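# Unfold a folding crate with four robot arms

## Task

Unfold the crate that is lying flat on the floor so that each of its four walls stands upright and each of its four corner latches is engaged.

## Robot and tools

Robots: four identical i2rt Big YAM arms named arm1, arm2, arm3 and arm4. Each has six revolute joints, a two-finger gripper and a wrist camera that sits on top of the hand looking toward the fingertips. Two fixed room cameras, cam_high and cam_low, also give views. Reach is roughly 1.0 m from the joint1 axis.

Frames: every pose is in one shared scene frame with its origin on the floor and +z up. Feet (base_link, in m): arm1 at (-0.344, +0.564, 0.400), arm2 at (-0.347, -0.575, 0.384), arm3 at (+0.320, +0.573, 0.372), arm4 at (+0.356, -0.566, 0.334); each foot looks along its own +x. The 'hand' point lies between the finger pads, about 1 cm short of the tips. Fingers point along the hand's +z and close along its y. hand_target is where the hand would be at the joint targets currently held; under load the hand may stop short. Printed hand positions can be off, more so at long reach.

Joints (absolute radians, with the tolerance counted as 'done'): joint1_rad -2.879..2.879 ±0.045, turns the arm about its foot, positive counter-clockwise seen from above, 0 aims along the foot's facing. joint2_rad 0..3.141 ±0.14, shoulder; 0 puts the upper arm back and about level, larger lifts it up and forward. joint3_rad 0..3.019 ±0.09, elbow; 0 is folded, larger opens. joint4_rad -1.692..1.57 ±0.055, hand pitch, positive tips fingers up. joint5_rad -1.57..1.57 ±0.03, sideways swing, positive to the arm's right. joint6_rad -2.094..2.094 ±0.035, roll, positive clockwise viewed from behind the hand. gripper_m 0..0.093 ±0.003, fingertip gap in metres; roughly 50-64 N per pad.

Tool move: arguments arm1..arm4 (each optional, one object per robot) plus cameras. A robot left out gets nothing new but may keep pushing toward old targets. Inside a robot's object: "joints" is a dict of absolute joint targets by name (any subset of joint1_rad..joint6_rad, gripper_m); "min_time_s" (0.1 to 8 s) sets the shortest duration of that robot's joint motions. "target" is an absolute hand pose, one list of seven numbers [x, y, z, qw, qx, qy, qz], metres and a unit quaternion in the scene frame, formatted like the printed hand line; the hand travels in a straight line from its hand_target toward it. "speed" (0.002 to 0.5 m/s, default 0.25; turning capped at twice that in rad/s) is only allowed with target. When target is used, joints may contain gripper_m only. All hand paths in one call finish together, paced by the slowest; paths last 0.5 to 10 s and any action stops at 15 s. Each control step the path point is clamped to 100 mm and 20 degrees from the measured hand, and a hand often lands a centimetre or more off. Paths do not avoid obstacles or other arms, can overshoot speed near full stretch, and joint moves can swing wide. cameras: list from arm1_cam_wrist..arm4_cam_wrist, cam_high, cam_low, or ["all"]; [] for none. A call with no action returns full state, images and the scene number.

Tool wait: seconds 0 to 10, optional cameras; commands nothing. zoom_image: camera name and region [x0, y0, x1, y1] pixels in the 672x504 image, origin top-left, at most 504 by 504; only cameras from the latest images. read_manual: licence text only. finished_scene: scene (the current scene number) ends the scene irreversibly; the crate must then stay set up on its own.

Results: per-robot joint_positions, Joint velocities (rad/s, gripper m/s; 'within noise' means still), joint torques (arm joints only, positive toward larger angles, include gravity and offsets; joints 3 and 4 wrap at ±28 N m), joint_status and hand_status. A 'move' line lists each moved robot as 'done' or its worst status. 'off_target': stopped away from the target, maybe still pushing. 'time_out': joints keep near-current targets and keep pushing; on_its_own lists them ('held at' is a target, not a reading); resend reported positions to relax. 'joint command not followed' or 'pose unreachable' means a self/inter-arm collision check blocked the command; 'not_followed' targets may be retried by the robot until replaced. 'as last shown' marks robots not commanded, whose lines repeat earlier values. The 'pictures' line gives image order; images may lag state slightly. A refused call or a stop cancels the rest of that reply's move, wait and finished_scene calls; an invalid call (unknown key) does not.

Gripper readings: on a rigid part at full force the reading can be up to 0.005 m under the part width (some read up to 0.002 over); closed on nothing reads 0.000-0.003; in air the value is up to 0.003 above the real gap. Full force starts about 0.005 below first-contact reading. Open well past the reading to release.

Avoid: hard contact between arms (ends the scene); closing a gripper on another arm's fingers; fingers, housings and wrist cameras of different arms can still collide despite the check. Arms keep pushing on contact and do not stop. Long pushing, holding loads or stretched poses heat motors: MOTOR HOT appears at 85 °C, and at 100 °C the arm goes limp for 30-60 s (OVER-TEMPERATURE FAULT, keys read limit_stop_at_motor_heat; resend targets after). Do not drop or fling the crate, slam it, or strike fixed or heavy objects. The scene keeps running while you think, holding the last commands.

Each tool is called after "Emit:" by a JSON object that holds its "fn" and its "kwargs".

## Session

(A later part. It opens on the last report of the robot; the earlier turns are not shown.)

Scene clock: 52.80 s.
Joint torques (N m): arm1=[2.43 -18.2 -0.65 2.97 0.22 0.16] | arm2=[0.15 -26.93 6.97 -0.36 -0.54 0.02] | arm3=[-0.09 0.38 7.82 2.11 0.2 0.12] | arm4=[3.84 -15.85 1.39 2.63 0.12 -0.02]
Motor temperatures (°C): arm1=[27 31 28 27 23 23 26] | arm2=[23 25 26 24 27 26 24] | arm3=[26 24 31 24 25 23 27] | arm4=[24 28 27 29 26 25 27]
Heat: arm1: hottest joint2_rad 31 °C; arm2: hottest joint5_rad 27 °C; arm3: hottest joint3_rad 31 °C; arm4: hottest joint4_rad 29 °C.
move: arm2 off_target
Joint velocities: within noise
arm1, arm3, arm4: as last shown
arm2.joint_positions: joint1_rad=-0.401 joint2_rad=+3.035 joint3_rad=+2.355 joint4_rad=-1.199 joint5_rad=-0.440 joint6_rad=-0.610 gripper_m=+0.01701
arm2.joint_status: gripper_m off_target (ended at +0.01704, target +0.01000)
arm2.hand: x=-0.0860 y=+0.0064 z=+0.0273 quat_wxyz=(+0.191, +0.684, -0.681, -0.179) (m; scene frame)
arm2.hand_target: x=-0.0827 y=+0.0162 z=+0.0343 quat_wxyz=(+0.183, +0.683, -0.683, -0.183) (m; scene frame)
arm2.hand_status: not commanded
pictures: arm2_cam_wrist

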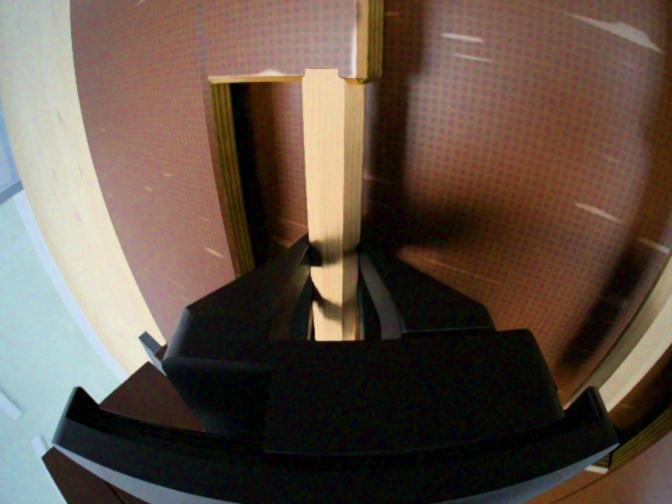

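Emit:
{"fn": "move", "kwargs": {"arm2": {"target":[-0.088,0.017,0.09,0.0923,0.701,-0.701,-0.0923],"speed":0.15}}}

Emit:
{"fn": "move", "kwargs": {"arm2": {"target":[-0.106,0.015,0.138,0,0.707,-0.707,0],"speed":0.15}, "cameras": ["arm2_cam_wrist"]}}

Emit:
{"fn": "move", "kwargs": {"arm2": {"target":[-0.145,0.016,0.192,-0.0923,0.701,-0.701,0.0923],"speed":0.15}}}

Emit:
{"fn": "move", "kwargs": {"arm2": {"target":[-0.190,0.014,0.223,-0.183,0.683,-0.683,0.183],"speed":0.15}}}

Emit:
{"fn": "move", "kwargs": {"arm2": {"target":[-0.245,0.014,0.248,-0.25,0.661,-0.661,0.25],"speed":0.15}}}

Emit:
{"fn": "move", "kwargs": {"arm2": {"target":[-0.29,0.014,0.255,-0.31,0.636,-0.636,0.31],"speed":0.12}, "cameras": ["arm2_cam_wrist","cam_high","cam_low"]}}

Scene clock: 56.97 s.
Joint torques (N m): arm1=[2.55 -17.79 -0.84 2.99 0.23 0.15] | arm2=[0.79 -29.39 4.19 -0.2 0.22 0.08] | arm3=[-0.62 0.15 7.75 2.14 0.22 0.09] | arm4=[3.9 -15.79 1.39 2.63 0.12 -0.02]
Motor temperatures (°C): arm1=[27 31 28 27 23 23 26] | arm2=[23 26 26 24 27 26 25] | arm3=[26 24 31 24 25 23 27] | arm4=[24 28 27 29 26 25 27]
Heat: arm1: hottest joint2_rad 31 °C; arm2: hottest joint5_rad 27 °C; arm3: hottest joint3_rad 31 °C; arm4: hottest joint4_rad 29 °C.
move: arm2 off_target
Joint velocities: within noise
arm1, arm3, arm4: as last shown
arm2.joint_positions: joint1_rad=-0.348 joint2_rad=+2.795 joint3_rad=+2.004 joint4_rad=-0.924 joint5_rad=-0.251 joint6_rad=-0.507 gripper_m=+0.01697
arm2.joint_status: not commanded
arm2.hand: x=-0.0886 y=+0.0064 z=+0.0679 quat_wxyz=(+0.104, +0.701, -0.698, -0.099) (m; scene frame)
arm2.hand_target: x=-0.0881 y=+0.0178 z=+0.0904 quat_wxyz=(+0.092, +0.703, -0.699, -0.097) (m; scene frame)
arm2.hand_status: off_target (0.025 m and 1.6 deg from the pose sent, 0.064 m and 15.4 deg at the start)
pictures: none

Scene clock: 58.50 s.
Joint torques (N m): arm1=[2.26 -17.67 -0.83 3 0.15 0.16] | arm2=[1.38 -28.98 3.75 -0.23 0.4 0.23] | arm3=[-0.15 -0.26 7.77 1.99 0.22 0.1] | arm4=[3.49 -15.91 1.37 2.5 -0.02 -0.01]
Motor temperatures (°C): arm1=[27 31 28 27 23 23 26] | arm2=[23 26 26 24 27 26 25] | arm3=[26 24 31 24 25 23 27] | arm4=[24 28 27 29 26 25 27]
Heat: arm1: hottest joint2_rad 31 °C; arm2: hottest joint5_rad 27 °C; arm3: hottest joint3_rad 31 °C; arm4: hottest joint4_rad 29 °C.
move: arm2 off_target
Joint velocities: within noise
arm1.joint_positions: joint1_rad=+0.902 joint2_rad=+2.650 joint3_rad=+0.874 joint4_rad=+1.548 joint5_rad=+1.137 joint6_rad=-1.365 gripper_m=+0.01718
arm1.joint_status: not commanded
arm1.hand: x=-0.0171 y=+0.2123 z=+0.2423 quat_wxyz=(+0.023, -0.020, -0.738, +0.675) (m; scene frame)
arm1.hand_target: x=-0.0078 y=+0.2238 z=+0.2417 quat_wxyz=(+0.007, -0.012, -0.736, +0.677) (m; scene frame)
arm1.hand_status: not commanded
arm2.joint_positions: joint1_rad=-0.267 joint2_rad=+2.618 joint3_rad=+1.768 joint4_rad=-0.739 joint5_rad=-0.010 joint6_rad=-0.410 gripper_m=+0.01693
arm2.joint_status: not commanded
arm2.hand: x=-0.0997 y=+0.0063 z=+0.1108 quat_wxyz=(+0.010, +0.710, -0.705, -0.001) (m; scene frame)
arm2.hand_target: x=-0.1052 y=+0.0153 z=+0.1363 quat_wxyz=(+0.000, +0.707, -0.707, +0.000) (m; scene frame)
arm2.hand_status: off_target (0.029 m and 1.2 deg from the pose sent, 0.073 m and 16.5 deg at the start)
arm3.joint_positions: joint1_rad=+0.868 joint2_rad=+0.636 joint3_rad=+1.401 joint4_rad=-1.459 joint5_rad=+0.267 joint6_rad=-0.464 gripper_m=+0.09396
arm3.joint_status: not commanded
arm3.hand: x=+0.4150 y=+0.3713 z=+0.8920 quat_wxyz=(-0.249, -0.258, -0.861, +0.361) (m; scene frame)
arm3.hand_target: x=+0.4139 y=+0.3728 z=+0.9011 quat_wxyz=(-0.257, -0.258, -0.856, +0.367) (m; scene frame)
arm3.hand_status: not commanded
arm4.joint_positions: joint1_rad=+0.863 joint2_rad=+2.481 joint3_rad=+0.911 joint4_rad=+1.463 joint5_rad=+1.094 joint6_rad=-1.466 gripper_m=+0.01660
arm4.joint_status: not commanded
arm4.hand: x=-0.0222 y=-0.1826 z=+0.2451 quat_wxyz=(-0.690, +0.724, -0.013, +0.006) (m; scene frame)
arm4.hand_target: x=-0.0279 y=-0.1928 z=+0.2431 quat_wxyz=(-0.691, +0.723, -0.001, +0.002) (m; scene frame)
arm4.hand_status: not commanded
pictures: arm2_cam_wrist

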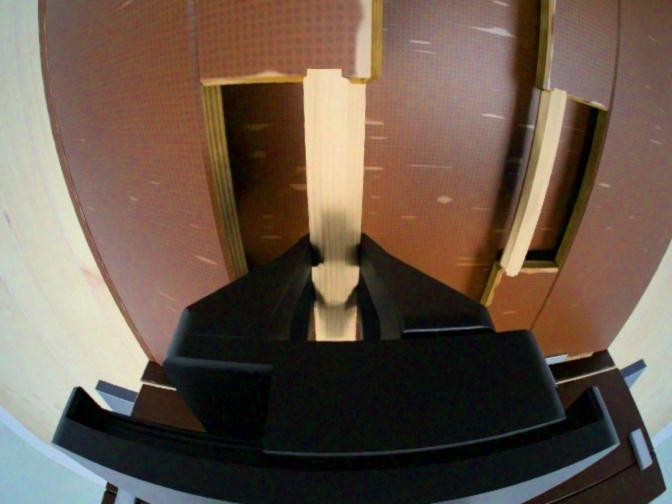

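Scene clock: 59.97 s.
Joint torques (N m): arm1=[2.26 -18.02 -0.81 2.73 0.07 0.2] | arm2=[2.14 -28.28 3.79 -0.39 0.14 0.33] | arm3=[-0.38 0.15 7.83 2.02 0.22 0.12] | arm4=[3.31 -15.91 1.35 2.43 -0.06 -0.01]
Motor temperatures (°C): arm1=[27 31 28 27 23 23 26] | arm2=[23 27 26 24 27 26 25] | arm3=[26 24 31 24 25 23 27] | arm4=[24 28 27 29 26 25 27]
Heat: arm1: hottest joint2_rad 31 °C; arm2: hottest joint2_rad 27 °C; arm3: hottest joint3_rad 31 °C; arm4: hottest joint4_rad 29 °C.
move: arm2 off_target
Joint velocities: within noise
arm1.joint_positions: joint1_rad=+0.906 joint2_rad=+2.650 joint3_rad=+0.874 joint4_rad=+1.551 joint5_rad=+1.139 joint6_rad=-1.365 gripper_m=+0.01718
arm1.joint_status: not commanded
arm1.hand: x=-0.0162 y=+0.2133 z=+0.2428 quat_wxyz=(+0.021, -0.020, -0.737, +0.675) (m; scene frame)
arm1.hand_target: x=-0.0075 y=+0.2238 z=+0.2420 quat_wxyz=(+0.006, -0.012, -0.736, +0.677) (m; scene frame)
arm1.hand_status: not commanded
arm2.joint_positions: joint1_rad=-0.147 joint2_rad=+2.470 joint3_rad=+1.601 joint4_rad=-0.651 joint5_rad=+0.260 joint6_rad=-0.298 gripper_m=+0.01690
arm2.joint_status: not commanded
arm2.hand: x=-0.1298 y=+0.0067 z=+0.1636 quat_wxyz=(-0.084, +0.704, -0.698, +0.102) (m; scene frame)
arm2.hand_target: x=-0.1430 y=+0.0163 z=+0.1912 quat_wxyz=(-0.094, +0.701, -0.700, +0.096) (m; scene frame)
arm2.hand_status: off_target (0.034 m and 1.6 deg from the pose sent, 0.093 m and 15.9 deg at the start)
arm3: as last shown
arm4.joint_positions: joint1_rad=+0.866 joint2_rad=+2.483 joint3_rad=+0.911 joint4_rad=+1.465 joint5_rad=+1.100 joint6_rad=-1.466 gripper_m=+0.01660
arm4.joint_status: not commanded
arm4.hand: x=-0.0221 y=-0.1840 z=+0.2447 quat_wxyz=(-0.690, +0.724, -0.014, +0.007) (m; scene frame)
arm4.hand_target: x=-0.0269 y=-0.1930 z=+0.2427 quat_wxyz=(-0.691, +0.723, -0.002, +0.004) (m; scene frame)
arm4.hand_status: not commanded
pictures: none

Scene clock: 61.43 s.
Joint torques (N m): arm1=[1.9 -17.26 -0.88 2.84 0.06 0.14] | arm2=[2.9 -26.46 4.18 -0.55 0.13 0.48] | arm3=[-0.56 -0.03 7.79 1.98 0.2 0.08] | arm4=[3.19 -15.91 1.36 2.43 -0.11 -0.01]
Motor temperatures (°C): arm1=[27 31 28 27 23 23 26] | arm2=[23 27 26 24 27 26 25] | arm3=[26 24 31 24 25 23 27] | arm4=[24 28 27 29 26 25 27]
Heat: arm1: hottest joint2_rad 31 °C; arm2: hottest joint2_rad 27 °C; arm3: hottest joint3_rad 31 °C; arm4: hottest joint4_rad 29 °C.
move: arm2 off_target
Joint velocities: within noise
arm1.joint_positions: joint1_rad=+0.906 joint2_rad=+2.650 joint3_rad=+0.873 joint4_rad=+1.551 joint5_rad=+1.139 joint6_rad=-1.365 gripper_m=+0.01718
arm1.joint_status: not commanded
arm1.hand: x=-0.0167 y=+0.2136 z=+0.2427 quat_wxyz=(+0.022, -0.020, -0.737, +0.675) (m; scene frame)
arm1.hand_target: x=-0.0083 y=+0.2238 z=+0.2419 quat_wxyz=(+0.007, -0.011, -0.736, +0.676) (m; scene frame)
arm1.hand_status: not commanded
arm2.joint_positions: joint1_rad=-0.016 joint2_rad=+2.398 joint3_rad=+1.513 joint4_rad=-0.625 joint5_rad=+0.525 joint6_rad=-0.176 gripper_m=+0.01689
arm2.joint_status: not commanded
arm2.hand: x=-0.1687 y=+0.0069 z=+0.2015 quat_wxyz=(-0.175, +0.685, -0.680, +0.194) (m; scene frame)
arm2.hand_target: x=-0.1888 y=+0.0140 z=+0.2217 quat_wxyz=(-0.183, +0.683, -0.683, +0.184) (m; scene frame)
arm2.hand_status: off_target (0.031 m and 1.6 deg from the pose sent, 0.085 m and 15.0 deg at the start)
arm3: as last shown
arm4.joint_positions: joint1_rad=+0.867 joint2_rad=+2.483 joint3_rad=+0.911 joint4_rad=+1.465 joint5_rad=+1.102 joint6_rad=-1.466 gripper_m=+0.01660
arm4.joint_status: not commanded
arm4.hand: x=-0.0224 y=-0.1846 z=+0.2447 quat_wxyz=(-0.690, +0.724, -0.014, +0.007) (m; scene frame)
arm4.hand_target: x=-0.0271 y=-0.1933 z=+0.2427 quat_wxyz=(-0.691, +0.723, -0.002, +0.004) (m; scene frame)
arm4.hand_status: not commanded
pictures: none

Scene clock: 62.77 s.
Joint torques (N m): arm1=[2.02 -17.85 -0.9 2.8 0.09 0.14] | arm2=[3.78 -25.82 5 -1.39 -0.48 0.61] | arm3=[-0.5 -0.15 7.86 2.07 0.22 0.1] | arm4=[3.14 -15.91 1.36 2.39 -0.13 0]
Motor temperatures (°C): arm1=[27 31 28 27 23 23 26] | arm2=[23 27 26 24 27 26 25] | arm3=[26 24 31 24 25 23 27] | arm4=[24 28 27 29 26 25 27]
Heat: arm1: hottest joint2_rad 31 °C; arm2: hottest joint2_rad 27 °C; arm3: hottest joint3_rad 31 °C; arm4: hottest joint4_rad 29 °C.
move: arm2 off_target
Joint velocities: within noise
arm1.joint_positions: joint1_rad=+0.907 joint2_rad=+2.650 joint3_rad=+0.873 joint4_rad=+1.551 joint5_rad=+1.139 joint6_rad=-1.365 gripper_m=+0.01718
arm1.joint_status: not commanded
arm1.hand: x=-0.0162 y=+0.2141 z=+0.2427 quat_wxyz=(+0.021, -0.019, -0.737, +0.675) (m; scene frame)
arm1.hand_target: x=-0.0078 y=+0.2243 z=+0.2419 quat_wxyz=(+0.007, -0.011, -0.736, +0.676) (m; scene frame)
arm1.hand_status: not commanded
arm2.joint_positions: joint1_rad=+0.115 joint2_rad=+2.386 joint3_rad=+1.506 joint4_rad=-0.700 joint5_rad=+0.748 joint6_rad=-0.024 gripper_m=+0.01688
arm2.joint_status: not commanded
arm2.hand: x=-0.2152 y=+0.0076 z=+0.2291 quat_wxyz=(-0.249, +0.660, -0.656, +0.267) (m; scene frame)
arm2.hand_target: x=-0.2433 y=+0.0148 z=+0.2478 quat_wxyz=(-0.252, +0.662, -0.660, +0.250) (m; scene frame)
arm2.hand_status: off_target (0.036 m and 2.1 deg from the pose sent, 0.090 m and 11.3 deg at the start)
arm3: as last shown
arm4.joint_positions: joint1_rad=+0.867 joint2_rad=+2.483 joint3_rad=+0.911 joint4_rad=+1.466 joint5_rad=+1.102 joint6_rad=-1.466 gripper_m=+0.01660
arm4.joint_status: not commanded
arm4.hand: x=-0.0224 y=-0.1845 z=+0.2450 quat_wxyz=(-0.690, +0.724, -0.015, +0.006) (m; scene frame)
arm4.hand_target: x=-0.0271 y=-0.1931 z=+0.2429 quat_wxyz=(-0.691, +0.723, -0.002, +0.003) (m; scene frame)
arm4.hand_status: not commanded
pictures: none

Scene clock: 64.37 s.
Joint torques (N m): arm1=[2.2 -17.96 -0.8 2.93 0.07 0.15] | arm2=[4.72 -24.88 5.53 -1.5 -0.05 0.7] | arm3=[-0.38 -0.32 7.73 2 0.17 0.14] | arm4=[3.19 -15.91 1.36 2.37 -0.14 -0.01]
Motor temperatures (°C): arm1=[27 31 28 27 23 23 26] | arm2=[23 27 26 24 27 26 25] | arm3=[26 24 31 24 25 23 27] | arm4=[24 28 27 29 26 25 27]
Heat: arm1: hottest joint2_rad 31 °C; arm2: hottest joint2_rad 27 °C; arm3: hottest joint3_rad 31 °C; arm4: hottest joint4_rad 29 °C.
move: arm2 off_target
Joint velocities: within noise
arm1, arm3: as last shown
arm1.hand_target: x=-0.0078 y=+0.2242 z=+0.2419 quat_wxyz=(+0.007, -0.011, -0.736, +0.676) (m; scene frame)
arm2.joint_positions: joint1_rad=+0.216 joint2_rad=+2.429 joint3_rad=+1.567 joint4_rad=-0.858 joint5_rad=+0.909 joint6_rad=+0.154 gripper_m=+0.01692
arm2.joint_status: not commanded
arm2.hand: x=-0.2550 y=+0.0085 z=+0.2422 quat_wxyz=(-0.302, +0.633, -0.634, +0.324) (m; scene frame)
arm2.hand_target: x=-0.2883 y=+0.0142 z=+0.2548 quat_wxyz=(-0.310, +0.636, -0.636, +0.309) (m; scene frame)
arm2.hand_status: off_target (0.038 m and 1.9 deg from the pose sent, 0.079 m and 9.2 deg at the start)
arm4.joint_positions: joint1_rad=+0.867 joint2_rad=+2.483 joint3_rad=+0.911 joint4_rad=+1.466 joint5_rad=+1.103 joint6_rad=-1.466 gripper_m=+0.01660
arm4.joint_status: not commanded
arm4.hand: x=-0.0221 y=-0.1846 z=+0.2450 quat_wxyz=(-0.690, +0.724, -0.015, +0.007) (m; scene frame)
arm4.hand_target: x=-0.0269 y=-0.1931 z=+0.2429 quat_wxyz=(-0.691, +0.723, -0.003, +0.004) (m; scene frame)
arm4.hand_status: not commanded
pictures: arm2_cam_wrist, cam_high, cam_low

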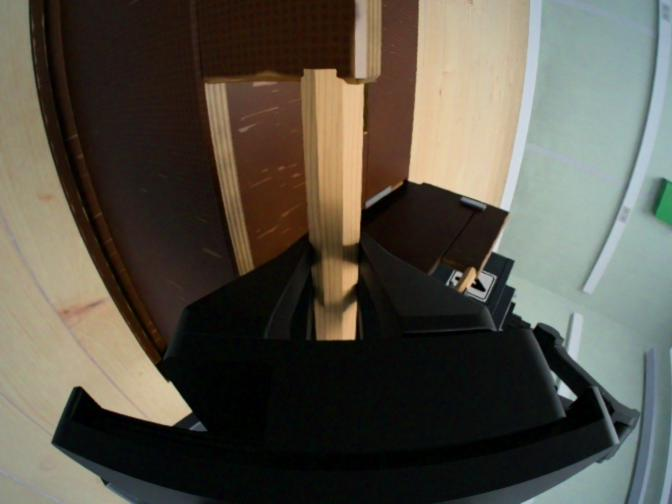

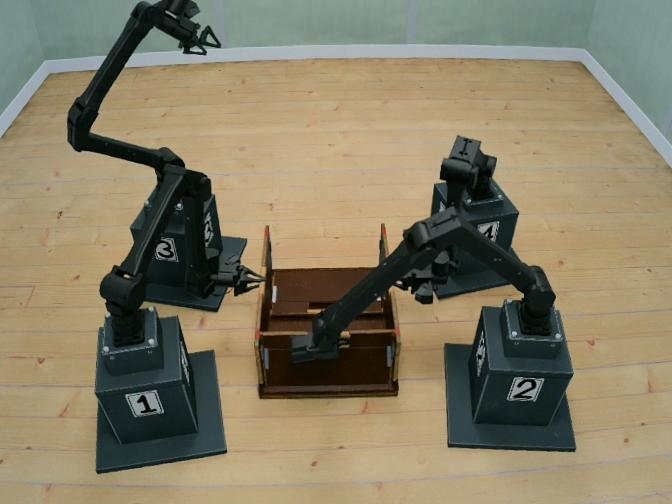

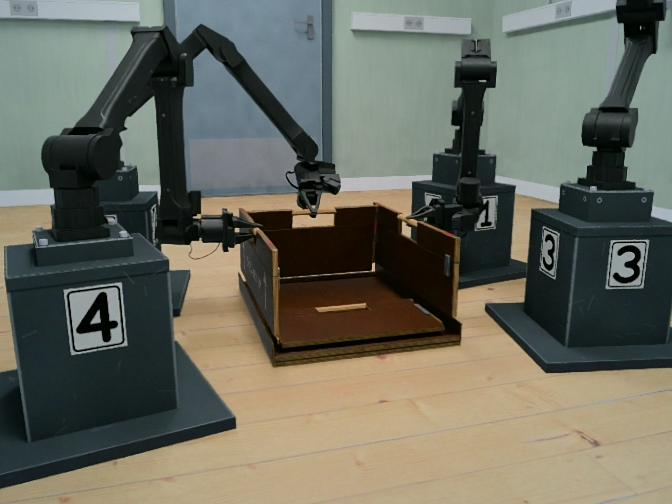

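Continue to latch, then pull-test.

Emit:
{"fn": "move", "kwargs": {"arm2": {"target":[-0.335,0.014,0.253,-0.354,0.612,-0.612,0.354],"speed":0.1}}}

Emit:
{"fn": "move", "kwargs": {"arm2": {"target":[-0.385,0.014,0.248,-0.383,0.594,-0.594,0.383],"speed":0.1}, "cameras": ["cam_high"]}}

Emit:
{"fn": "zoom_image", "kwargs": {"camera": "cam_high", "region": [245, 320, 415, 420]}}

Emit:
{"fn": "move", "kwargs": {"arm2": {"target":[-0.225,0.014,0.246,-0.36,0.61,-0.61,0.36],"speed":0.12}, "cameras": ["cam_high"]}}

Emit:
{"fn": "zoom_image", "kwargs": {"camera": "cam_high", "region": [245, 320, 415, 420]}}

Scene clock: 67.43 s.
Joint torques (N m): arm1=[1.96 -17.85 -0.88 2.74 -0.04 0.12] | arm2=[5.77 -24.12 5.65 -1.36 -0.43 0.64] | arm3=[-0.32 0.38 7.95 2.09 0.19 0.1] | arm4=[3.19 -15.91 1.36 2.39 -0.14 0]
Motor temperatures (°C): arm1=[27 31 28 27 23 23 26] | arm2=[23 27 26 24 27 26 25] | arm3=[26 24 31 24 25 23 27] | arm4=[24 28 27 29 26 25 27]
Heat: arm1: hottest joint2_rad 31 °C; arm2: hottest joint2_rad 27 °C; arm3: hottest joint3_rad 31 °C; arm4: hottest joint4_rad 29 °C.
move: arm2 off_target
Joint velocities: within noise
arm1.joint_positions: joint1_rad=+0.909 joint2_rad=+2.650 joint3_rad=+0.873 joint4_rad=+1.552 joint5_rad=+1.142 joint6_rad=-1.365 gripper_m=+0.01718
arm1.joint_status: not commanded
arm1.hand: x=-0.0162 y=+0.2146 z=+0.2430 quat_wxyz=(+0.021, -0.020, -0.737, +0.676) (m; scene frame)
arm1.hand_target: x=-0.0078 y=+0.2240 z=+0.2422 quat_wxyz=(+0.006, -0.011, -0.736, +0.677) (m; scene frame)
arm1.hand_status: not commanded
arm2.joint_positions: joint1_rad=+0.300 joint2_rad=+2.515 joint3_rad=+1.680 joint4_rad=-1.097 joint5_rad=+1.028 joint6_rad=+0.377 gripper_m=+0.01694
arm2.joint_status: not commanded
arm2.hand: x=-0.2917 y=+0.0088 z=+0.2458 quat_wxyz=(-0.344, +0.607, -0.611, +0.375) (m; scene frame)
arm2.hand_target: x=-0.3328 y=+0.0131 z=+0.2522 quat_wxyz=(-0.354, +0.613, -0.611, +0.354) (m; scene frame)
arm2.hand_status: off_target (0.044 m and 2.7 deg from the pose sent, 0.081 m and 7.7 deg at the start)
arm3, arm4: as last shown
arm4.hand_target: x=-0.0268 y=-0.1930 z=+0.2429 quat_wxyz=(-0.691, +0.723, -0.003, +0.004) (m; scene frame)
pictures: none

Scene clock: 68.97 s.
Joint torques (N m): arm1=[1.67 -17.73 -0.8 2.69 -0.09 0.19] | arm2=[12.57 -23.88 5.86 -1.55 -0.73 1.02] | arm3=[-0.85 0.09 7.76 2.06 0.21 0.11] | arm4=[3.19 -15.91 1.36 2.37 -0.14 0]
Motor temperatures (°C): arm1=[27 31 28 27 23 23 26] | arm2=[23 27 26 24 27 26 25] | arm3=[26 24 31 24 25 23 27] | arm4=[24 28 27 29 26 25 27]
Heat: arm1: hottest joint2_rad 31 °C; arm2: hottest joint2_rad 27 °C; arm3: hottest joint3_rad 31 °C; arm4: hottest joint4_rad 29 °C.
move: arm2 off_target
Joint velocities: within noise
arm1, arm3, arm4: as last shown
arm2.joint_positions: joint1_rad=+0.311 joint2_rad=+2.604 joint3_rad=+1.812 joint4_rad=-1.346 joint5_rad=+1.076 joint6_rad=+0.568 gripper_m=+0.01693
arm2.joint_status: not commanded
arm2.hand: x=-0.2938 y=+0.0093 z=+0.2468 quat_wxyz=(-0.354, +0.577, -0.606, +0.418) (m; scene frame)
arm2.hand_target: x=-0.3791 y=+0.0100 z=+0.2480 quat_wxyz=(-0.383, +0.598, -0.593, +0.380) (m; scene frame)
arm2.hand_status: off_target (0.091 m and 5.7 deg from the pose sent, 0.093 m and 5.1 deg at the start)
pictures: cam_high

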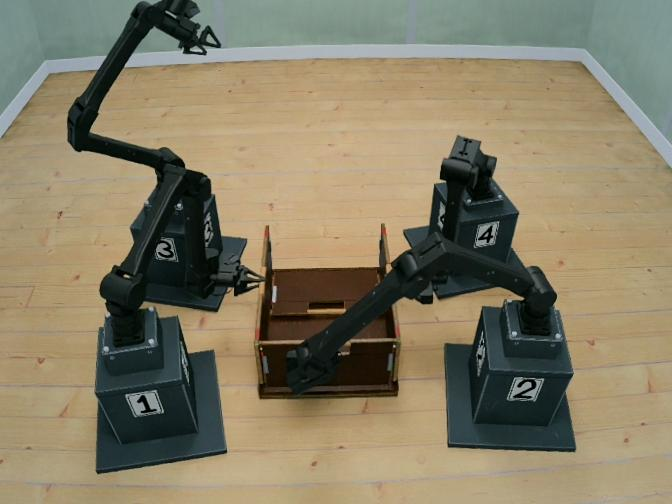

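Scaled by 2.965 from the camera's 672x504 image, which has a finer 960x720 frame.

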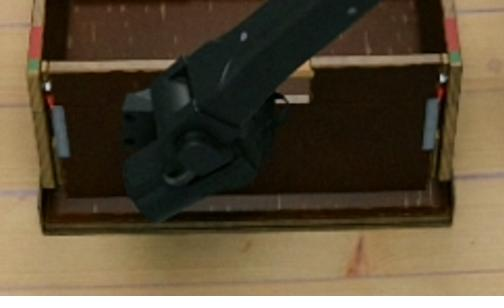

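Scene clock: 71.17 s.
Joint torques (N m): arm1=[2.08 -18.26 -0.83 2.85 -0.06 0.17] | arm2=[-8.64 -23.47 4.81 0.99 0.15 -0.49] | arm3=[-0.5 -0.56 7.86 2.07 0.19 0.15] | arm4=[3.19 -15.91 1.36 2.39 -0.14 0]
Motor temperatures (°C): arm1=[27 31 28 27 23 23 26] | arm2=[24 27 26 24 27 26 25] | arm3=[26 24 31 24 25 23 27] | arm4=[24 28 27 29 26 25 27]
Heat: arm1: hottest joint2_rad 31 °C; arm2: hottest joint2_rad 27 °C; arm3: hottest joint3_rad 31 °C; arm4: hottest joint4_rad 29 °C.
move: arm2 off_target
Joint velocities: within noise
arm1, arm3, arm4: as last shown
arm2.joint_positions: joint1_rad=+0.300 joint2_rad=+2.453 joint3_rad=+1.544 joint4_rad=-0.821 joint5_rad=+1.067 joint6_rad=+0.186 gripper_m=+0.01692
arm2.joint_status: not commanded
arm2.hand: x=-0.2884 y=+0.0091 z=+0.2455 quat_wxyz=(-0.376, +0.629, -0.585, +0.347) (m; scene frame)
arm2.hand_target: x=-0.2344 y=+0.0091 z=+0.2461 quat_wxyz=(-0.358, +0.611, -0.609, +0.358) (m; scene frame)
arm2.hand_status: off_target (0.064 m and 4.3 deg from the pose sent, 0.069 m and 7.7 deg at the start)
pictures: cam_high

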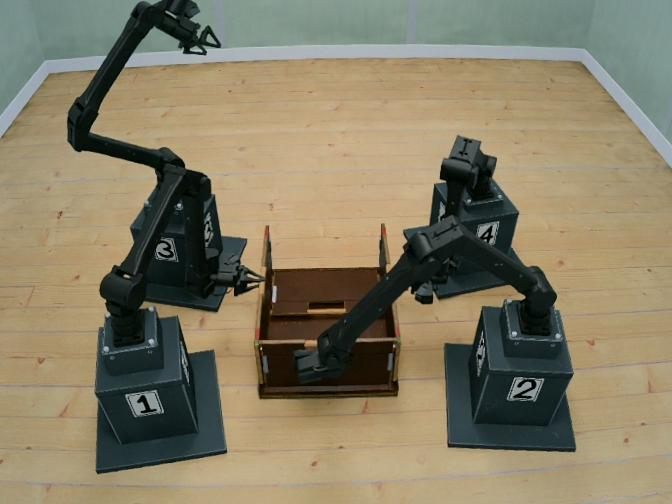

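Scaled by 2.965 from the camera's 672x504 image, which has a finer 960x720 frame.

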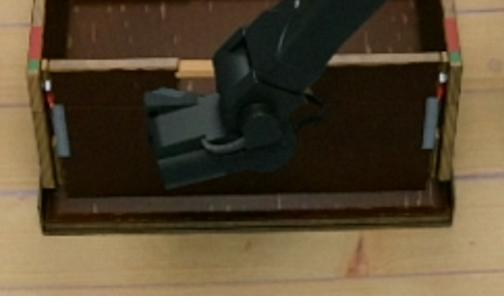

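Emit:
{"fn": "move", "kwargs": {"arm2": {"target":[-0.286,0.009,0.25,-0.366,0.61,-0.595,0.367],"speed":0.15}}}

Emit:
{"fn": "move", "kwargs": {"arm2": {"joints":{"gripper_m":0.06}}, "arm3": {"target":[-0.02,0.03,0.34,0.183,0.683,0.683,0.183],"speed":0.4,"joints":{"gripper_m":0.042}}}}

Emit:
{"fn": "move", "kwargs": {"arm2": {"target":[-0.39,0.01,0.36,-0.36,0.61,-0.61,0.36],"speed":0.2}, "arm3": {"target":[0.0,-0.0,0.095,0.183,0.683,0.683,0.183],"speed":0.25}, "cameras": ["arm3_cam_wrist","cam_high"]}}

Scene clock: 73.93 s.
Joint torques (N m): arm1=[1.49 -17.67 -0.81 2.69 -0.04 0.12] | arm2=[-0.56 -23 5.59 -1.1 0.81 0.28] | arm3=[-0.26 -0.73 7.95 2.15 0.22 0.09] | arm4=[3.19 -15.91 1.36 2.39 -0.14 0]
Motor temperatures (°C): arm1=[27 31 28 27 23 23 26] | arm2=[24 28 26 24 27 26 25] | arm3=[26 24 31 24 25 23 27] | arm4=[24 28 27 29 26 25 27]
Heat: arm1: hottest joint2_rad 31 °C; arm2: hottest joint2_rad 28 °C; arm3: hottest joint3_rad 31 °C; arm4: hottest joint4_rad 29 °C.
move: arm2 done
Joint velocities: within noise
arm1, arm4: as last shown
arm2.joint_positions: joint1_rad=+0.302 joint2_rad=+2.481 joint3_rad=+1.601 joint4_rad=-0.941 joint5_rad=+1.065 joint6_rad=+0.275 gripper_m=+0.01692
arm2.joint_status: not commanded
arm2.hand: x=-0.2894 y=+0.0089 z=+0.2458 quat_wxyz=(-0.368, +0.617, -0.594, +0.361) (m; scene frame)
arm2.hand_target: x=-0.2860 y=+0.0103 z=+0.2492 quat_wxyz=(-0.367, +0.613, -0.596, +0.366) (m; scene frame)
arm2.hand_status: done (0.005 m and 1.1 deg from the pose sent, 0.005 m and 3.6 deg at the start)
arm3.joint_positions: joint1_rad=+0.868 joint2_rad=+0.636 joint3_rad=+1.401 joint4_rad=-1.459 joint5_rad=+0.267 joint6_rad=-0.464 gripper_m=+0.09396
arm3.joint_status: not commanded
arm3.hand: x=+0.4150 y=+0.3713 z=+0.8920 quat_wxyz=(-0.249, -0.258, -0.861, +0.361) (m; scene frame)
arm3.hand_target: x=+0.4139 y=+0.3728 z=+0.9011 quat_wxyz=(-0.257, -0.258, -0.856, +0.367) (m; scene frame)
arm3.hand_status: not commanded
pictures: none

Scene clock: 77.37 s.
Joint torques (N m): arm1=[2.14 -17.67 -0.84 2.61 -0.05 0.15] | arm2=[-0.67 -22.95 5.64 -0.39 0.79 0.17] | arm3=[-0.91 -18.43 9.85 -0.8 0.02 -0.01] | arm4=[3.14 -15.91 1.35 2.39 -0.14 0]
Motor temperatures (°C): arm1=[27 31 28 27 23 23 26] | arm2=[24 28 26 24 27 26 25] | arm3=[26 24 31 24 25 23 27] | arm4=[24 29 27 29 26 25 28]
Heat: arm1: hottest joint2_rad 31 °C; arm2: hottest joint2_rad 28 °C; arm3: hottest joint3_rad 31 °C; arm4: hottest joint2_rad 29 °C.
move: arm2 done; arm3 off_target
Joint velocities: within noise
arm1, arm4: as last shown
arm2.joint_positions: joint1_rad=+0.293 joint2_rad=+2.481 joint3_rad=+1.601 joint4_rad=-0.964 joint5_rad=+1.067 joint6_rad=+0.283 gripper_m=+0.05989
arm2.joint_status: all done
arm2.hand: x=-0.2833 y=+0.0049 z=+0.2470 quat_wxyz=(-0.363, +0.616, -0.594, +0.369) (m; scene frame)
arm2.hand_target: x=-0.2807 y=+0.0097 z=+0.2494 quat_wxyz=(-0.366, +0.610, -0.598, +0.368) (m; scene frame)
arm2.hand_status: not commanded
arm3.joint_positions: joint1_rad=-0.448 joint2_rad=+2.415 joint3_rad=+2.049 joint4_rad=-1.547 joint5_rad=-0.411 joint6_rad=-0.725 gripper_m=+0.04213
arm3.joint_status: all done
arm3.hand: x=-0.0119 y=+0.0361 z=+0.3451 quat_wxyz=(-0.186, -0.686, -0.678, -0.186) (m; scene frame)
arm3.hand_target: x=-0.0211 y=+0.0317 z=+0.3368 quat_wxyz=(-0.184, -0.689, -0.676, -0.185) (m; scene frame)
arm3.hand_status: off_target (0.011 m and 0.8 deg from the pose sent, 0.781 m and 83.9 deg at the start)
pictures: none

Scene clock: 79.50 s.
Joint torques (N m): arm1=[2.2 -18.14 -0.8 2.76 -0.04 0.16] | arm2=[-0.73 -25.7 7.58 -0.88 0.38 0.19] | arm3=[0.09 -19.6 8.61 -0.98 -0.29 0.05] | arm4=[3.19 -15.91 1.36 2.37 -0.14 0]
Motor temperatures (°C): arm1=[27 31 28 27 23 23 26] | arm2=[24 28 26 24 27 26 25] | arm3=[26 24 31 24 25 23 27] | arm4=[24 29 27 29 26 25 28]
Heat: arm1: hottest joint2_rad 31 °C; arm2: hottest joint2_rad 28 °C; arm3: hottest joint3_rad 31 °C; arm4: hottest joint2_rad 29 °C.
move: arm2 off_target; arm3 off_target
Joint velocities: within noise
arm1, arm4: as last shown
arm2.joint_positions: joint1_rad=+0.460 joint2_rad=+2.403 joint3_rad=+1.726 joint4_rad=-1.466 joint5_rad=+0.982 joint6_rad=+0.596 gripper_m=+0.05989
arm2.joint_status: not commanded
arm2.hand: x=-0.3849 y=-0.0045 z=+0.3371 quat_wxyz=(-0.350, +0.617, -0.593, +0.380) (m; scene frame)
arm2.hand_target: x=-0.3922 y=+0.0104 z=+0.3599 quat_wxyz=(-0.360, +0.610, -0.608, +0.358) (m; scene frame)
arm2.hand_status: off_target (0.028 m and 3.3 deg from the pose sent, 0.155 m and 2.2 deg at the start)
arm3.joint_positions: joint1_rad=-0.411 joint2_rad=+2.860 joint3_rad=+2.268 joint4_rad=-1.293 joint5_rad=-0.414 joint6_rad=-0.694 gripper_m=+0.04213
arm3.joint_status: not commanded
arm3.hand: x=-0.0033 y=+0.0067 z=+0.1061 quat_wxyz=(-0.183, -0.683, -0.684, -0.178) (m; scene frame)
arm3.hand_target: x=+0.0016 y=+0.0026 z=+0.0945 quat_wxyz=(-0.183, -0.683, -0.683, -0.183) (m; scene frame)
arm3.hand_status: off_target (0.013 m and 0.6 deg from the pose sent, 0.253 m and 0.8 deg at the start)
pictures: arm3_cam_wrist, cam_high

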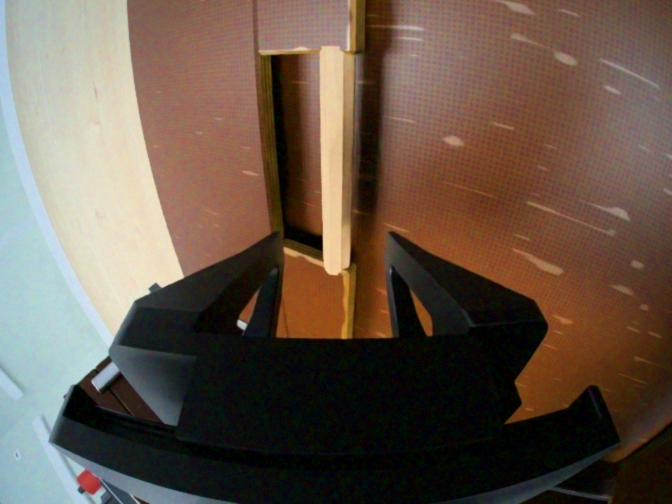

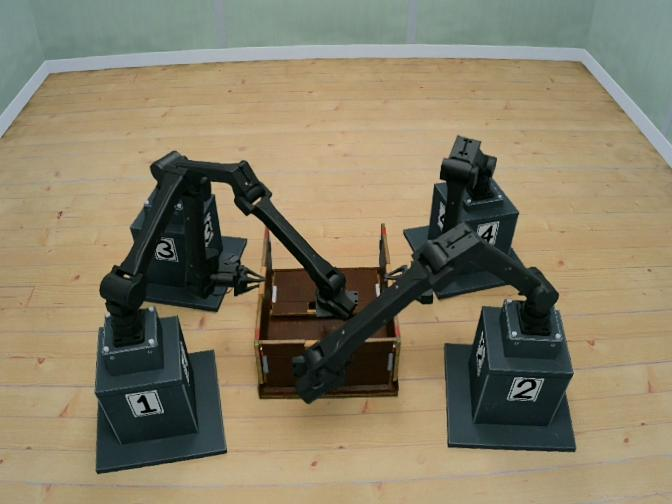

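Emit:
{"fn": "move", "kwargs": {"arm3": {"target":[0.046,0.004,0.012,0.183,0.683,0.683,0.183],"speed":0.15}, "arm2": {"target":[-0.5,-0.2,0.5,-0.183,0.683,-0.683,0.183],"speed":0.4}}}

Emit:
{"fn": "move", "kwargs": {"arm3": {"joints":{"gripper_m":0.01}}, "cameras": ["arm3_cam_wrist"]}}

Scene clock: 82.43 s.
Joint torques (N m): arm1=[1.67 -17.79 -0.87 2.7 -0.07 0.19] | arm2=[0.09 -15.85 6.5 -0.53 0.2 0.12] | arm3=[0.79 -18.67 6.46 0.13 -0.13 0.11] | arm4=[3.14 -15.91 1.36 2.39 -0.14 0]
Motor temperatures (°C): arm1=[27 31 28 27 23 23 26] | arm2=[24 28 26 24 27 26 25] | arm3=[26 25 31 24 25 23 27] | arm4=[24 29 26 29 26 25 28]
Heat: arm1: hottest joint2_rad 31 °C; arm2: hottest joint2_rad 28 °C; arm3: hottest joint3_rad 31 °C; arm4: hottest joint2_rad 29 °C.
move: arm2 done; arm3 off_target
Joint velocities: within noise
arm1, arm4: as last shown
arm2.joint_positions: joint1_rad=+0.702 joint2_rad=+1.668 joint3_rad=+1.211 joint4_rad=-1.418 joint5_rad=+0.439 joint6_rad=+0.625 gripper_m=+0.05989
arm2.joint_status: not commanded
arm2.hand: x=-0.4982 y=-0.1980 z=+0.4956 quat_wxyz=(-0.184, +0.686, -0.679, +0.186) (m; scene frame)
arm2.hand_target: x=-0.5006 y=-0.1988 z=+0.5009 quat_wxyz=(-0.184, +0.684, -0.682, +0.183) (m; scene frame)
arm2.hand_status: done (0.005 m and 0.7 deg from the pose sent, 0.279 m and 32.3 deg at the start; pose on its path clipped on 6 of 48 steps)
arm3.joint_positions: joint1_rad=-0.357 joint2_rad=+2.952 joint3_rad=+2.268 joint4_rad=-1.169 joint5_rad=-0.434 joint6_rad=-0.642 gripper_m=+0.04210
arm3.joint_status: not commanded
arm3.hand: x=+0.0366 y=-0.0021 z=+0.0418 quat_wxyz=(-0.186, -0.682, -0.686, -0.174) (m; scene frame)
arm3.hand_target: x=+0.0508 y=+0.0049 z=+0.0146 quat_wxyz=(-0.182, -0.681, -0.685, -0.185) (m; scene frame)
arm3.hand_status: off_target (0.032 m and 1.2 deg from the pose sent, 0.106 m and 0.6 deg at the start)
pictures: none

Scene clock: 83.13 s.
Joint torques (N m): arm1=[2.37 -17.79 -0.81 2.65 0 0.18] | arm2=[0.38 -15.79 6.53 -0.53 0.2 0.12] | arm3=[0.62 -18.96 6.54 0.12 -0.07 0.11] | arm4=[3.19 -15.91 1.35 2.39 -0.14 -0.01]
Motor temperatures (°C): arm1=[27 31 28 27 23 23 26] | arm2=[24 28 26 24 27 26 25] | arm3=[26 25 31 24 25 23 27] | arm4=[24 29 26 29 26 25 28]
Heat: arm1: hottest joint2_rad 31 °C; arm2: hottest joint2_rad 28 °C; arm3: hottest joint3_rad 31 °C; arm4: hottest joint2_rad 29 °C.
move: arm3 off_target
Joint velocities: within noise
arm1: as last shown
arm2.joint_positions: joint1_rad=+0.701 joint2_rad=+1.668 joint3_rad=+1.211 joint4_rad=-1.418 joint5_rad=+0.439 joint6_rad=+0.625 gripper_m=+0.05989
arm2.joint_status: not commanded
arm2.hand: x=-0.4976 y=-0.1977 z=+0.4956 quat_wxyz=(-0.184, +0.685, -0.680, +0.186) (m; scene frame)
arm2.hand_target: x=-0.5000 y=-0.1986 z=+0.5009 quat_wxyz=(-0.184, +0.684, -0.682, +0.183) (m; scene frame)
arm2.hand_status: not commanded
arm3.joint_positions: joint1_rad=-0.360 joint2_rad=+2.960 joint3_rad=+2.268 joint4_rad=-1.164 joint5_rad=-0.437 joint6_rad=-0.642 gripper_m=+0.01659
arm3.joint_status: gripper_m off_target (ended at +0.01662, target +0.01000)
arm3.hand: x=+0.0365 y=+0.0006 z=+0.0370 quat_wxyz=(-0.188, -0.683, -0.684, -0.175) (m; scene frame)
arm3.hand_target: x=+0.0490 y=+0.0055 z=+0.0137 quat_wxyz=(-0.183, -0.682, -0.684, -0.184) (m; scene frame)
arm3.hand_status: not commanded
arm4.joint_positions: joint1_rad=+0.867 joint2_rad=+2.483 joint3_rad=+0.911 joint4_rad=+1.466 joint5_rad=+1.103 joint6_rad=-1.466 gripper_m=+0.01660
arm4.joint_status: not commanded
arm4.hand: x=-0.0221 y=-0.1846 z=+0.2450 quat_wxyz=(-0.690, +0.724, -0.015, +0.007) (m; scene frame)
arm4.hand_target: x=-0.0268 y=-0.1930 z=+0.2429 quat_wxyz=(-0.691, +0.723, -0.003, +0.004) (m; scene frame)
arm4.hand_status: not commanded
pictures: arm3_cam_wrist

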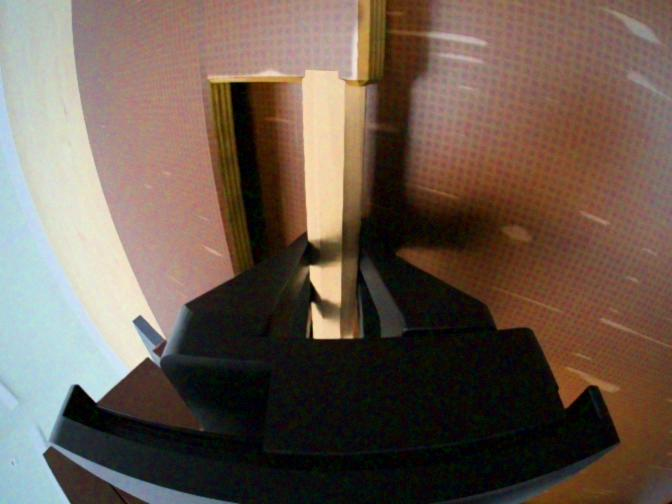

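Emit:
{"fn": "move", "kwargs": {"arm3": {"target":[0.040,0.004,0.088,0.0923,0.701,0.701,0.0923],"speed":0.15}}}

Emit:
{"fn": "move", "kwargs": {"arm3": {"target":[0.060,0.003,0.136,0,0.707,0.707,0],"speed":0.15}, "cameras": ["arm3_cam_wrist"]}}

Emit:
{"fn": "move", "kwargs": {"arm3": {"target":[0.106,0.003,0.193,-0.0923,0.701,0.701,-0.0923],"speed":0.15}}}

Emit:
{"fn": "move", "kwargs": {"arm3": {"target":[0.159,0.001,0.228,-0.183,0.683,0.683,-0.183],"speed":0.15}}}

Emit:
{"fn": "move", "kwargs": {"arm3": {"target":[0.21,0.0,0.248,-0.25,0.661,0.661,-0.25],"speed":0.15}}}

Emit:
{"fn": "move", "kwargs": {"arm3": {"target":[0.26,-0.002,0.255,-0.31,0.636,0.636,-0.31],"speed":0.12}, "cameras": ["arm3_cam_wrist","cam_high","cam_low"]}}

Scene clock: 86.97 s.
Joint torques (N m): arm1=[1.73 -18.08 -0.66 2.84 -0.05 0.15] | arm2=[0.38 -15.79 6.53 -0.51 0.2 0.12] | arm3=[0.15 -23.36 3.33 -0.51 0.23 0.08] | arm4=[3.14 -15.91 1.35 2.39 -0.14 0]
Motor temperatures (°C): arm1=[27 31 28 27 23 23 26] | arm2=[24 28 26 24 27 26 25] | arm3=[26 25 31 23 25 23 27] | arm4=[24 29 26 29 26 25 28]
Heat: arm1: hottest joint2_rad 31 °C; arm2: hottest joint2_rad 28 °C; arm3: hottest joint3_rad 31 °C; arm4: hottest joint2_rad 29 °C.
move: arm3 off_target
Joint velocities: within noise
arm1.joint_positions: joint1_rad=+0.909 joint2_rad=+2.650 joint3_rad=+0.873 joint4_rad=+1.552 joint5_rad=+1.142 joint6_rad=-1.365 gripper_m=+0.01718
arm1.joint_status: not commanded
arm1.hand: x=-0.0162 y=+0.2146 z=+0.2430 quat_wxyz=(+0.021, -0.020, -0.737, +0.676) (m; scene frame)
arm1.hand_target: x=-0.0078 y=+0.2240 z=+0.2422 quat_wxyz=(+0.006, -0.011, -0.736, +0.677) (m; scene frame)
arm1.hand_status: not commanded
arm2, arm4: as last shown
arm3.joint_positions: joint1_rad=-0.307 joint2_rad=+2.740 joint3_rad=+1.954 joint4_rad=-0.902 joint5_rad=-0.238 joint6_rad=-0.536 gripper_m=+0.01655
arm3.joint_status: not commanded
arm3.hand: x=+0.0380 y=+0.0002 z=+0.0747 quat_wxyz=(-0.101, -0.701, -0.701, -0.087) (m; scene frame)
arm3.hand_target: x=+0.0429 y=+0.0011 z=+0.0880 quat_wxyz=(-0.095, -0.700, -0.702, -0.091) (m; scene frame)
arm3.hand_status: off_target (0.014 m and 1.1 deg from the pose sent, 0.051 m and 14.8 deg at the start)
pictures: none

Scene clock: 88.53 s.
Joint torques (N m): arm1=[2.08 -17.73 -0.9 2.82 -0.06 0.17] | arm2=[0.32 -15.91 6.53 -0.53 0.2 0.12] | arm3=[0.15 -22.07 3.14 -0.25 0.61 0.11] | arm4=[3.19 -15.97 1.35 2.39 -0.14 0]
Motor temperatures (°C): arm1=[27 31 28 27 23 23 26] | arm2=[24 28 26 24 27 26 25] | arm3=[26 26 31 23 25 23 27] | arm4=[24 29 26 29 26 25 28]
Heat: arm1: hottest joint2_rad 31 °C; arm2: hottest joint2_rad 28 °C; arm3: hottest joint3_rad 31 °C; arm4: hottest joint2_rad 29 °C.
move: arm3 off_target
Joint velocities: within noise
arm1, arm2, arm4: as last shown
arm3.joint_positions: joint1_rad=-0.224 joint2_rad=+2.547 joint3_rad=+1.714 joint4_rad=-0.727 joint5_rad=-0.012 joint6_rad=-0.433 gripper_m=+0.01652
arm3.joint_status: not commanded
arm3.hand: x=+0.0531 y=-0.0004 z=+0.1265 quat_wxyz=(-0.009, -0.709, -0.705, +0.002) (m; scene frame)
arm3.hand_target: x=+0.0596 y=+0.0024 z=+0.1363 quat_wxyz=(+0.000, -0.707, -0.707, +0.001) (m; scene frame)
arm3.hand_status: off_target (0.012 m and 1.1 deg from the pose sent, 0.065 m and 15.3 deg at the start)
pictures: arm3_cam_wrist

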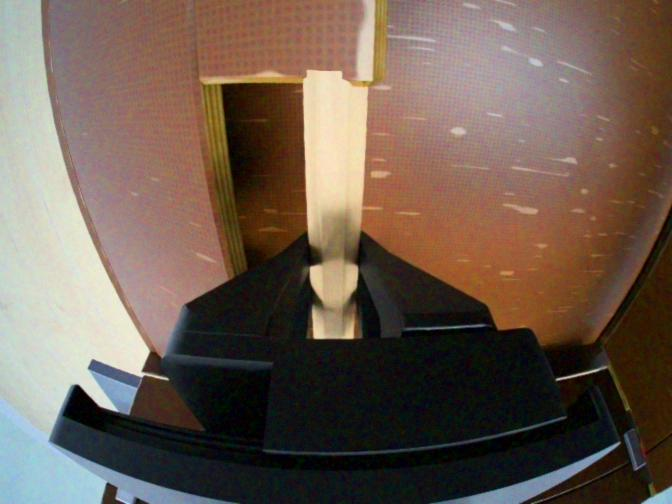

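Scene clock: 90.00 s.
Joint torques (N m): arm1=[2.2 -18.02 -0.77 2.77 -0.06 0.16] | arm2=[0.32 -15.85 6.52 -0.51 0.2 0.11] | arm3=[0.38 -21.36 2.89 -0.4 0.26 0.13] | arm4=[3.19 -15.91 1.36 2.39 -0.14 0]
Motor temperatures (°C): arm1=[27 31 28 27 23 23 26] | arm2=[24 28 26 24 27 26 25] | arm3=[26 26 31 23 25 23 27] | arm4=[24 29 26 29 26 25 28]
Heat: arm1: hottest joint2_rad 31 °C; arm2: hottest joint2_rad 28 °C; arm3: hottest joint3_rad 31 °C; arm4: hottest joint2_rad 29 °C.
move: arm3 off_target
Joint velocities: within noise
arm1, arm2, arm4: as last shown
arm3.joint_positions: joint1_rad=-0.098 joint2_rad=+2.386 joint3_rad=+1.529 joint4_rad=-0.619 joint5_rad=+0.255 joint6_rad=-0.310 gripper_m=+0.01651
arm3.joint_status: not commanded
arm3.hand: x=+0.0885 y=+0.0005 z=+0.1814 quat_wxyz=(+0.091, -0.706, -0.695, +0.098) (m; scene frame)
arm3.hand_target: x=+0.0988 y=+0.0059 z=+0.1923 quat_wxyz=(+0.094, -0.703, -0.699, +0.092) (m; scene frame)
arm3.hand_status: off_target (0.021 m and 1.1 deg from the pose sent, 0.085 m and 15.6 deg at the start)
pictures: none

Scene clock: 91.57 s.
Joint torques (N m): arm1=[1.73 -18.08 -0.77 2.76 -0.04 0.15] | arm2=[0.38 -15.85 6.53 -0.53 0.2 0.12] | arm3=[1.9 -20.13 3.74 -0.64 0.09 0.21] | arm4=[3.19 -15.91 1.36 2.37 -0.14 0]
Motor temperatures (°C): arm1=[27 31 28 27 23 23 26] | arm2=[24 28 26 24 27 26 25] | arm3=[26 26 31 23 25 23 27] | arm4=[24 29 26 29 26 25 28]
Heat: arm1: hottest joint2_rad 31 °C; arm2: hottest joint2_rad 28 °C; arm3: hottest joint3_rad 31 °C; arm4: hottest joint2_rad 29 °C.
move: arm3 off_target
Joint velocities: within noise
arm1, arm2, arm4: as last shown
arm3.joint_positions: joint1_rad=+0.052 joint2_rad=+2.315 joint3_rad=+1.447 joint4_rad=-0.609 joint5_rad=+0.540 joint6_rad=-0.165 gripper_m=+0.01651
arm3.joint_status: not commanded
arm3.hand: x=+0.1351 y=-0.0002 z=+0.2201 quat_wxyz=(+0.189, -0.689, -0.673, +0.191) (m; scene frame)
arm3.hand_target: x=+0.1570 y=+0.0005 z=+0.2279 quat_wxyz=(+0.187, -0.680, -0.684, +0.185) (m; scene frame)
arm3.hand_status: off_target (0.025 m and 1.8 deg from the pose sent, 0.085 m and 14.7 deg at the start)
pictures: none

Scene clock: 92.87 s.
Joint torques (N m): arm1=[1.44 -17.73 -0.81 2.71 -0.01 0.17] | arm2=[0.38 -15.91 6.52 -0.51 0.2 0.12] | arm3=[2.67 -19.49 4.67 -1.21 -0.31 0.26] | arm4=[3.14 -15.91 1.35 2.39 -0.14 0]
Motor temperatures (°C): arm1=[27 31 28 27 23 23 26] | arm2=[24 28 26 24 27 26 25] | arm3=[26 26 31 23 25 23 27] | arm4=[24 29 26 29 26 25 28]
Heat: arm1: hottest joint2_rad 31 °C; arm2: hottest joint2_rad 28 °C; arm3: hottest joint3_rad 31 °C; arm4: hottest joint2_rad 29 °C.
move: arm3 off_target
Joint velocities: within noise
arm1, arm2, arm4: as last shown
arm3.joint_positions: joint1_rad=+0.184 joint2_rad=+2.309 joint3_rad=+1.438 joint4_rad=-0.679 joint5_rad=+0.752 joint6_rad=-0.007 gripper_m=+0.01652
arm3.joint_status: not commanded
arm3.hand: x=+0.1834 y=+0.0005 z=+0.2426 quat_wxyz=(+0.257, -0.669, -0.647, +0.260) (m; scene frame)
arm3.hand_target: x=+0.2087 y=-0.0003 z=+0.2480 quat_wxyz=(+0.251, -0.661, -0.661, +0.251) (m; scene frame)
arm3.hand_status: off_target (0.027 m and 2.3 deg from the pose sent, 0.080 m and 10.3 deg at the start)
pictures: none

Scene clock: 94.47 s.
Joint torques (N m): arm1=[2.2 -17.61 -0.72 2.69 -0.05 0.16] | arm2=[0.38 -15.79 6.52 -0.53 0.2 0.12] | arm3=[3.25 -18.43 5.82 -2.24 -0.03 0.37] | arm4=[3.14 -15.91 1.35 2.39 -0.14 0]
Motor temperatures (°C): arm1=[27 31 28 27 23 23 26] | arm2=[24 28 26 24 27 26 25] | arm3=[26 26 31 23 25 23 27] | arm4=[24 29 26 29 26 25 28]
Heat: arm1: hottest joint2_rad 31 °C; arm2: hottest joint2_rad 28 °C; arm3: hottest joint3_rad 31 °C; arm4: hottest joint2_rad 29 °C.
move: arm3 off_target
Joint velocities: within noise
arm1, arm2, arm4: as last shown
arm3.joint_positions: joint1_rad=+0.296 joint2_rad=+2.358 joint3_rad=+1.498 joint4_rad=-0.840 joint5_rad=+0.917 joint6_rad=+0.187 gripper_m=+0.01656
arm3.joint_status: not commanded
arm3.hand: x=+0.2279 y=+0.0002 z=+0.2530 quat_wxyz=(+0.313, -0.647, -0.620, +0.315) (m; scene frame)
arm3.hand_target: x=+0.2583 y=-0.0023 z=+0.2553 quat_wxyz=(+0.310, -0.635, -0.636, +0.310) (m; scene frame)
arm3.hand_status: off_target (0.032 m and 2.3 deg from the pose sent, 0.078 m and 9.2 deg at the start)
pictures: arm3_cam_wrist, cam_high, cam_low

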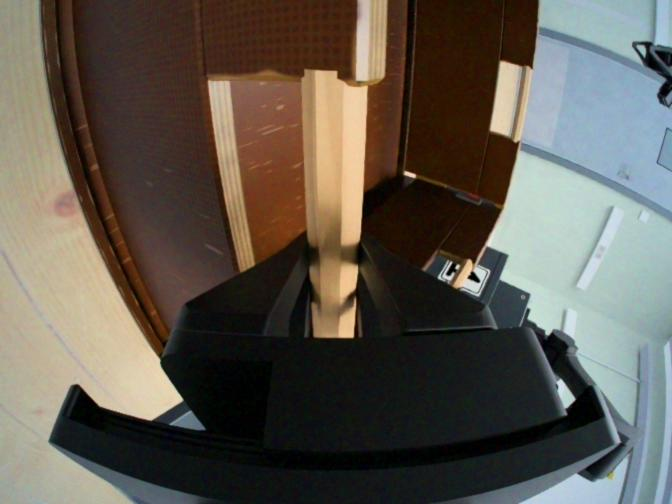

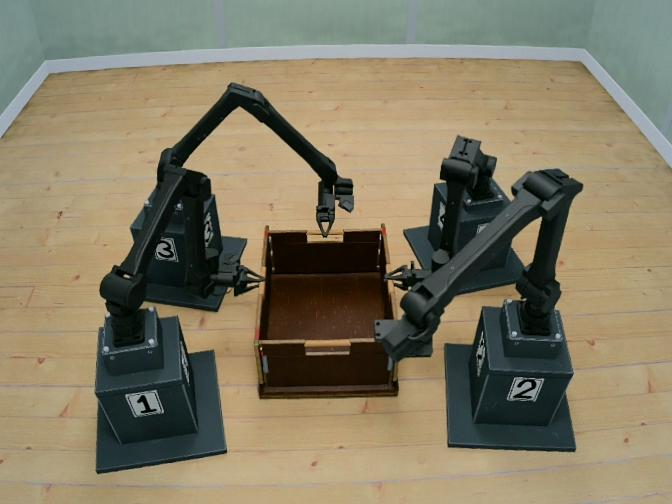

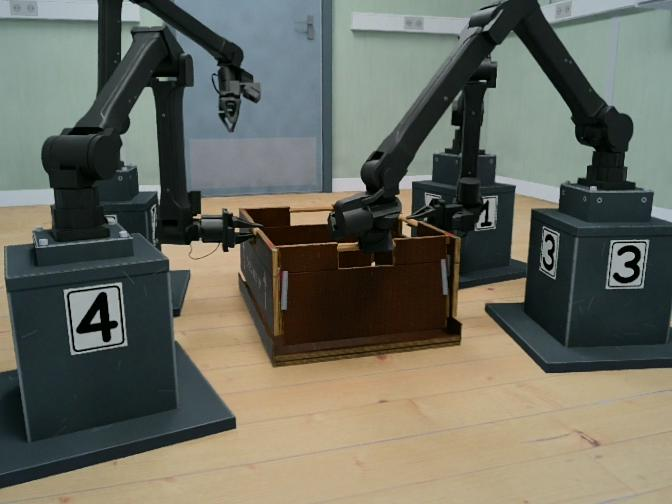

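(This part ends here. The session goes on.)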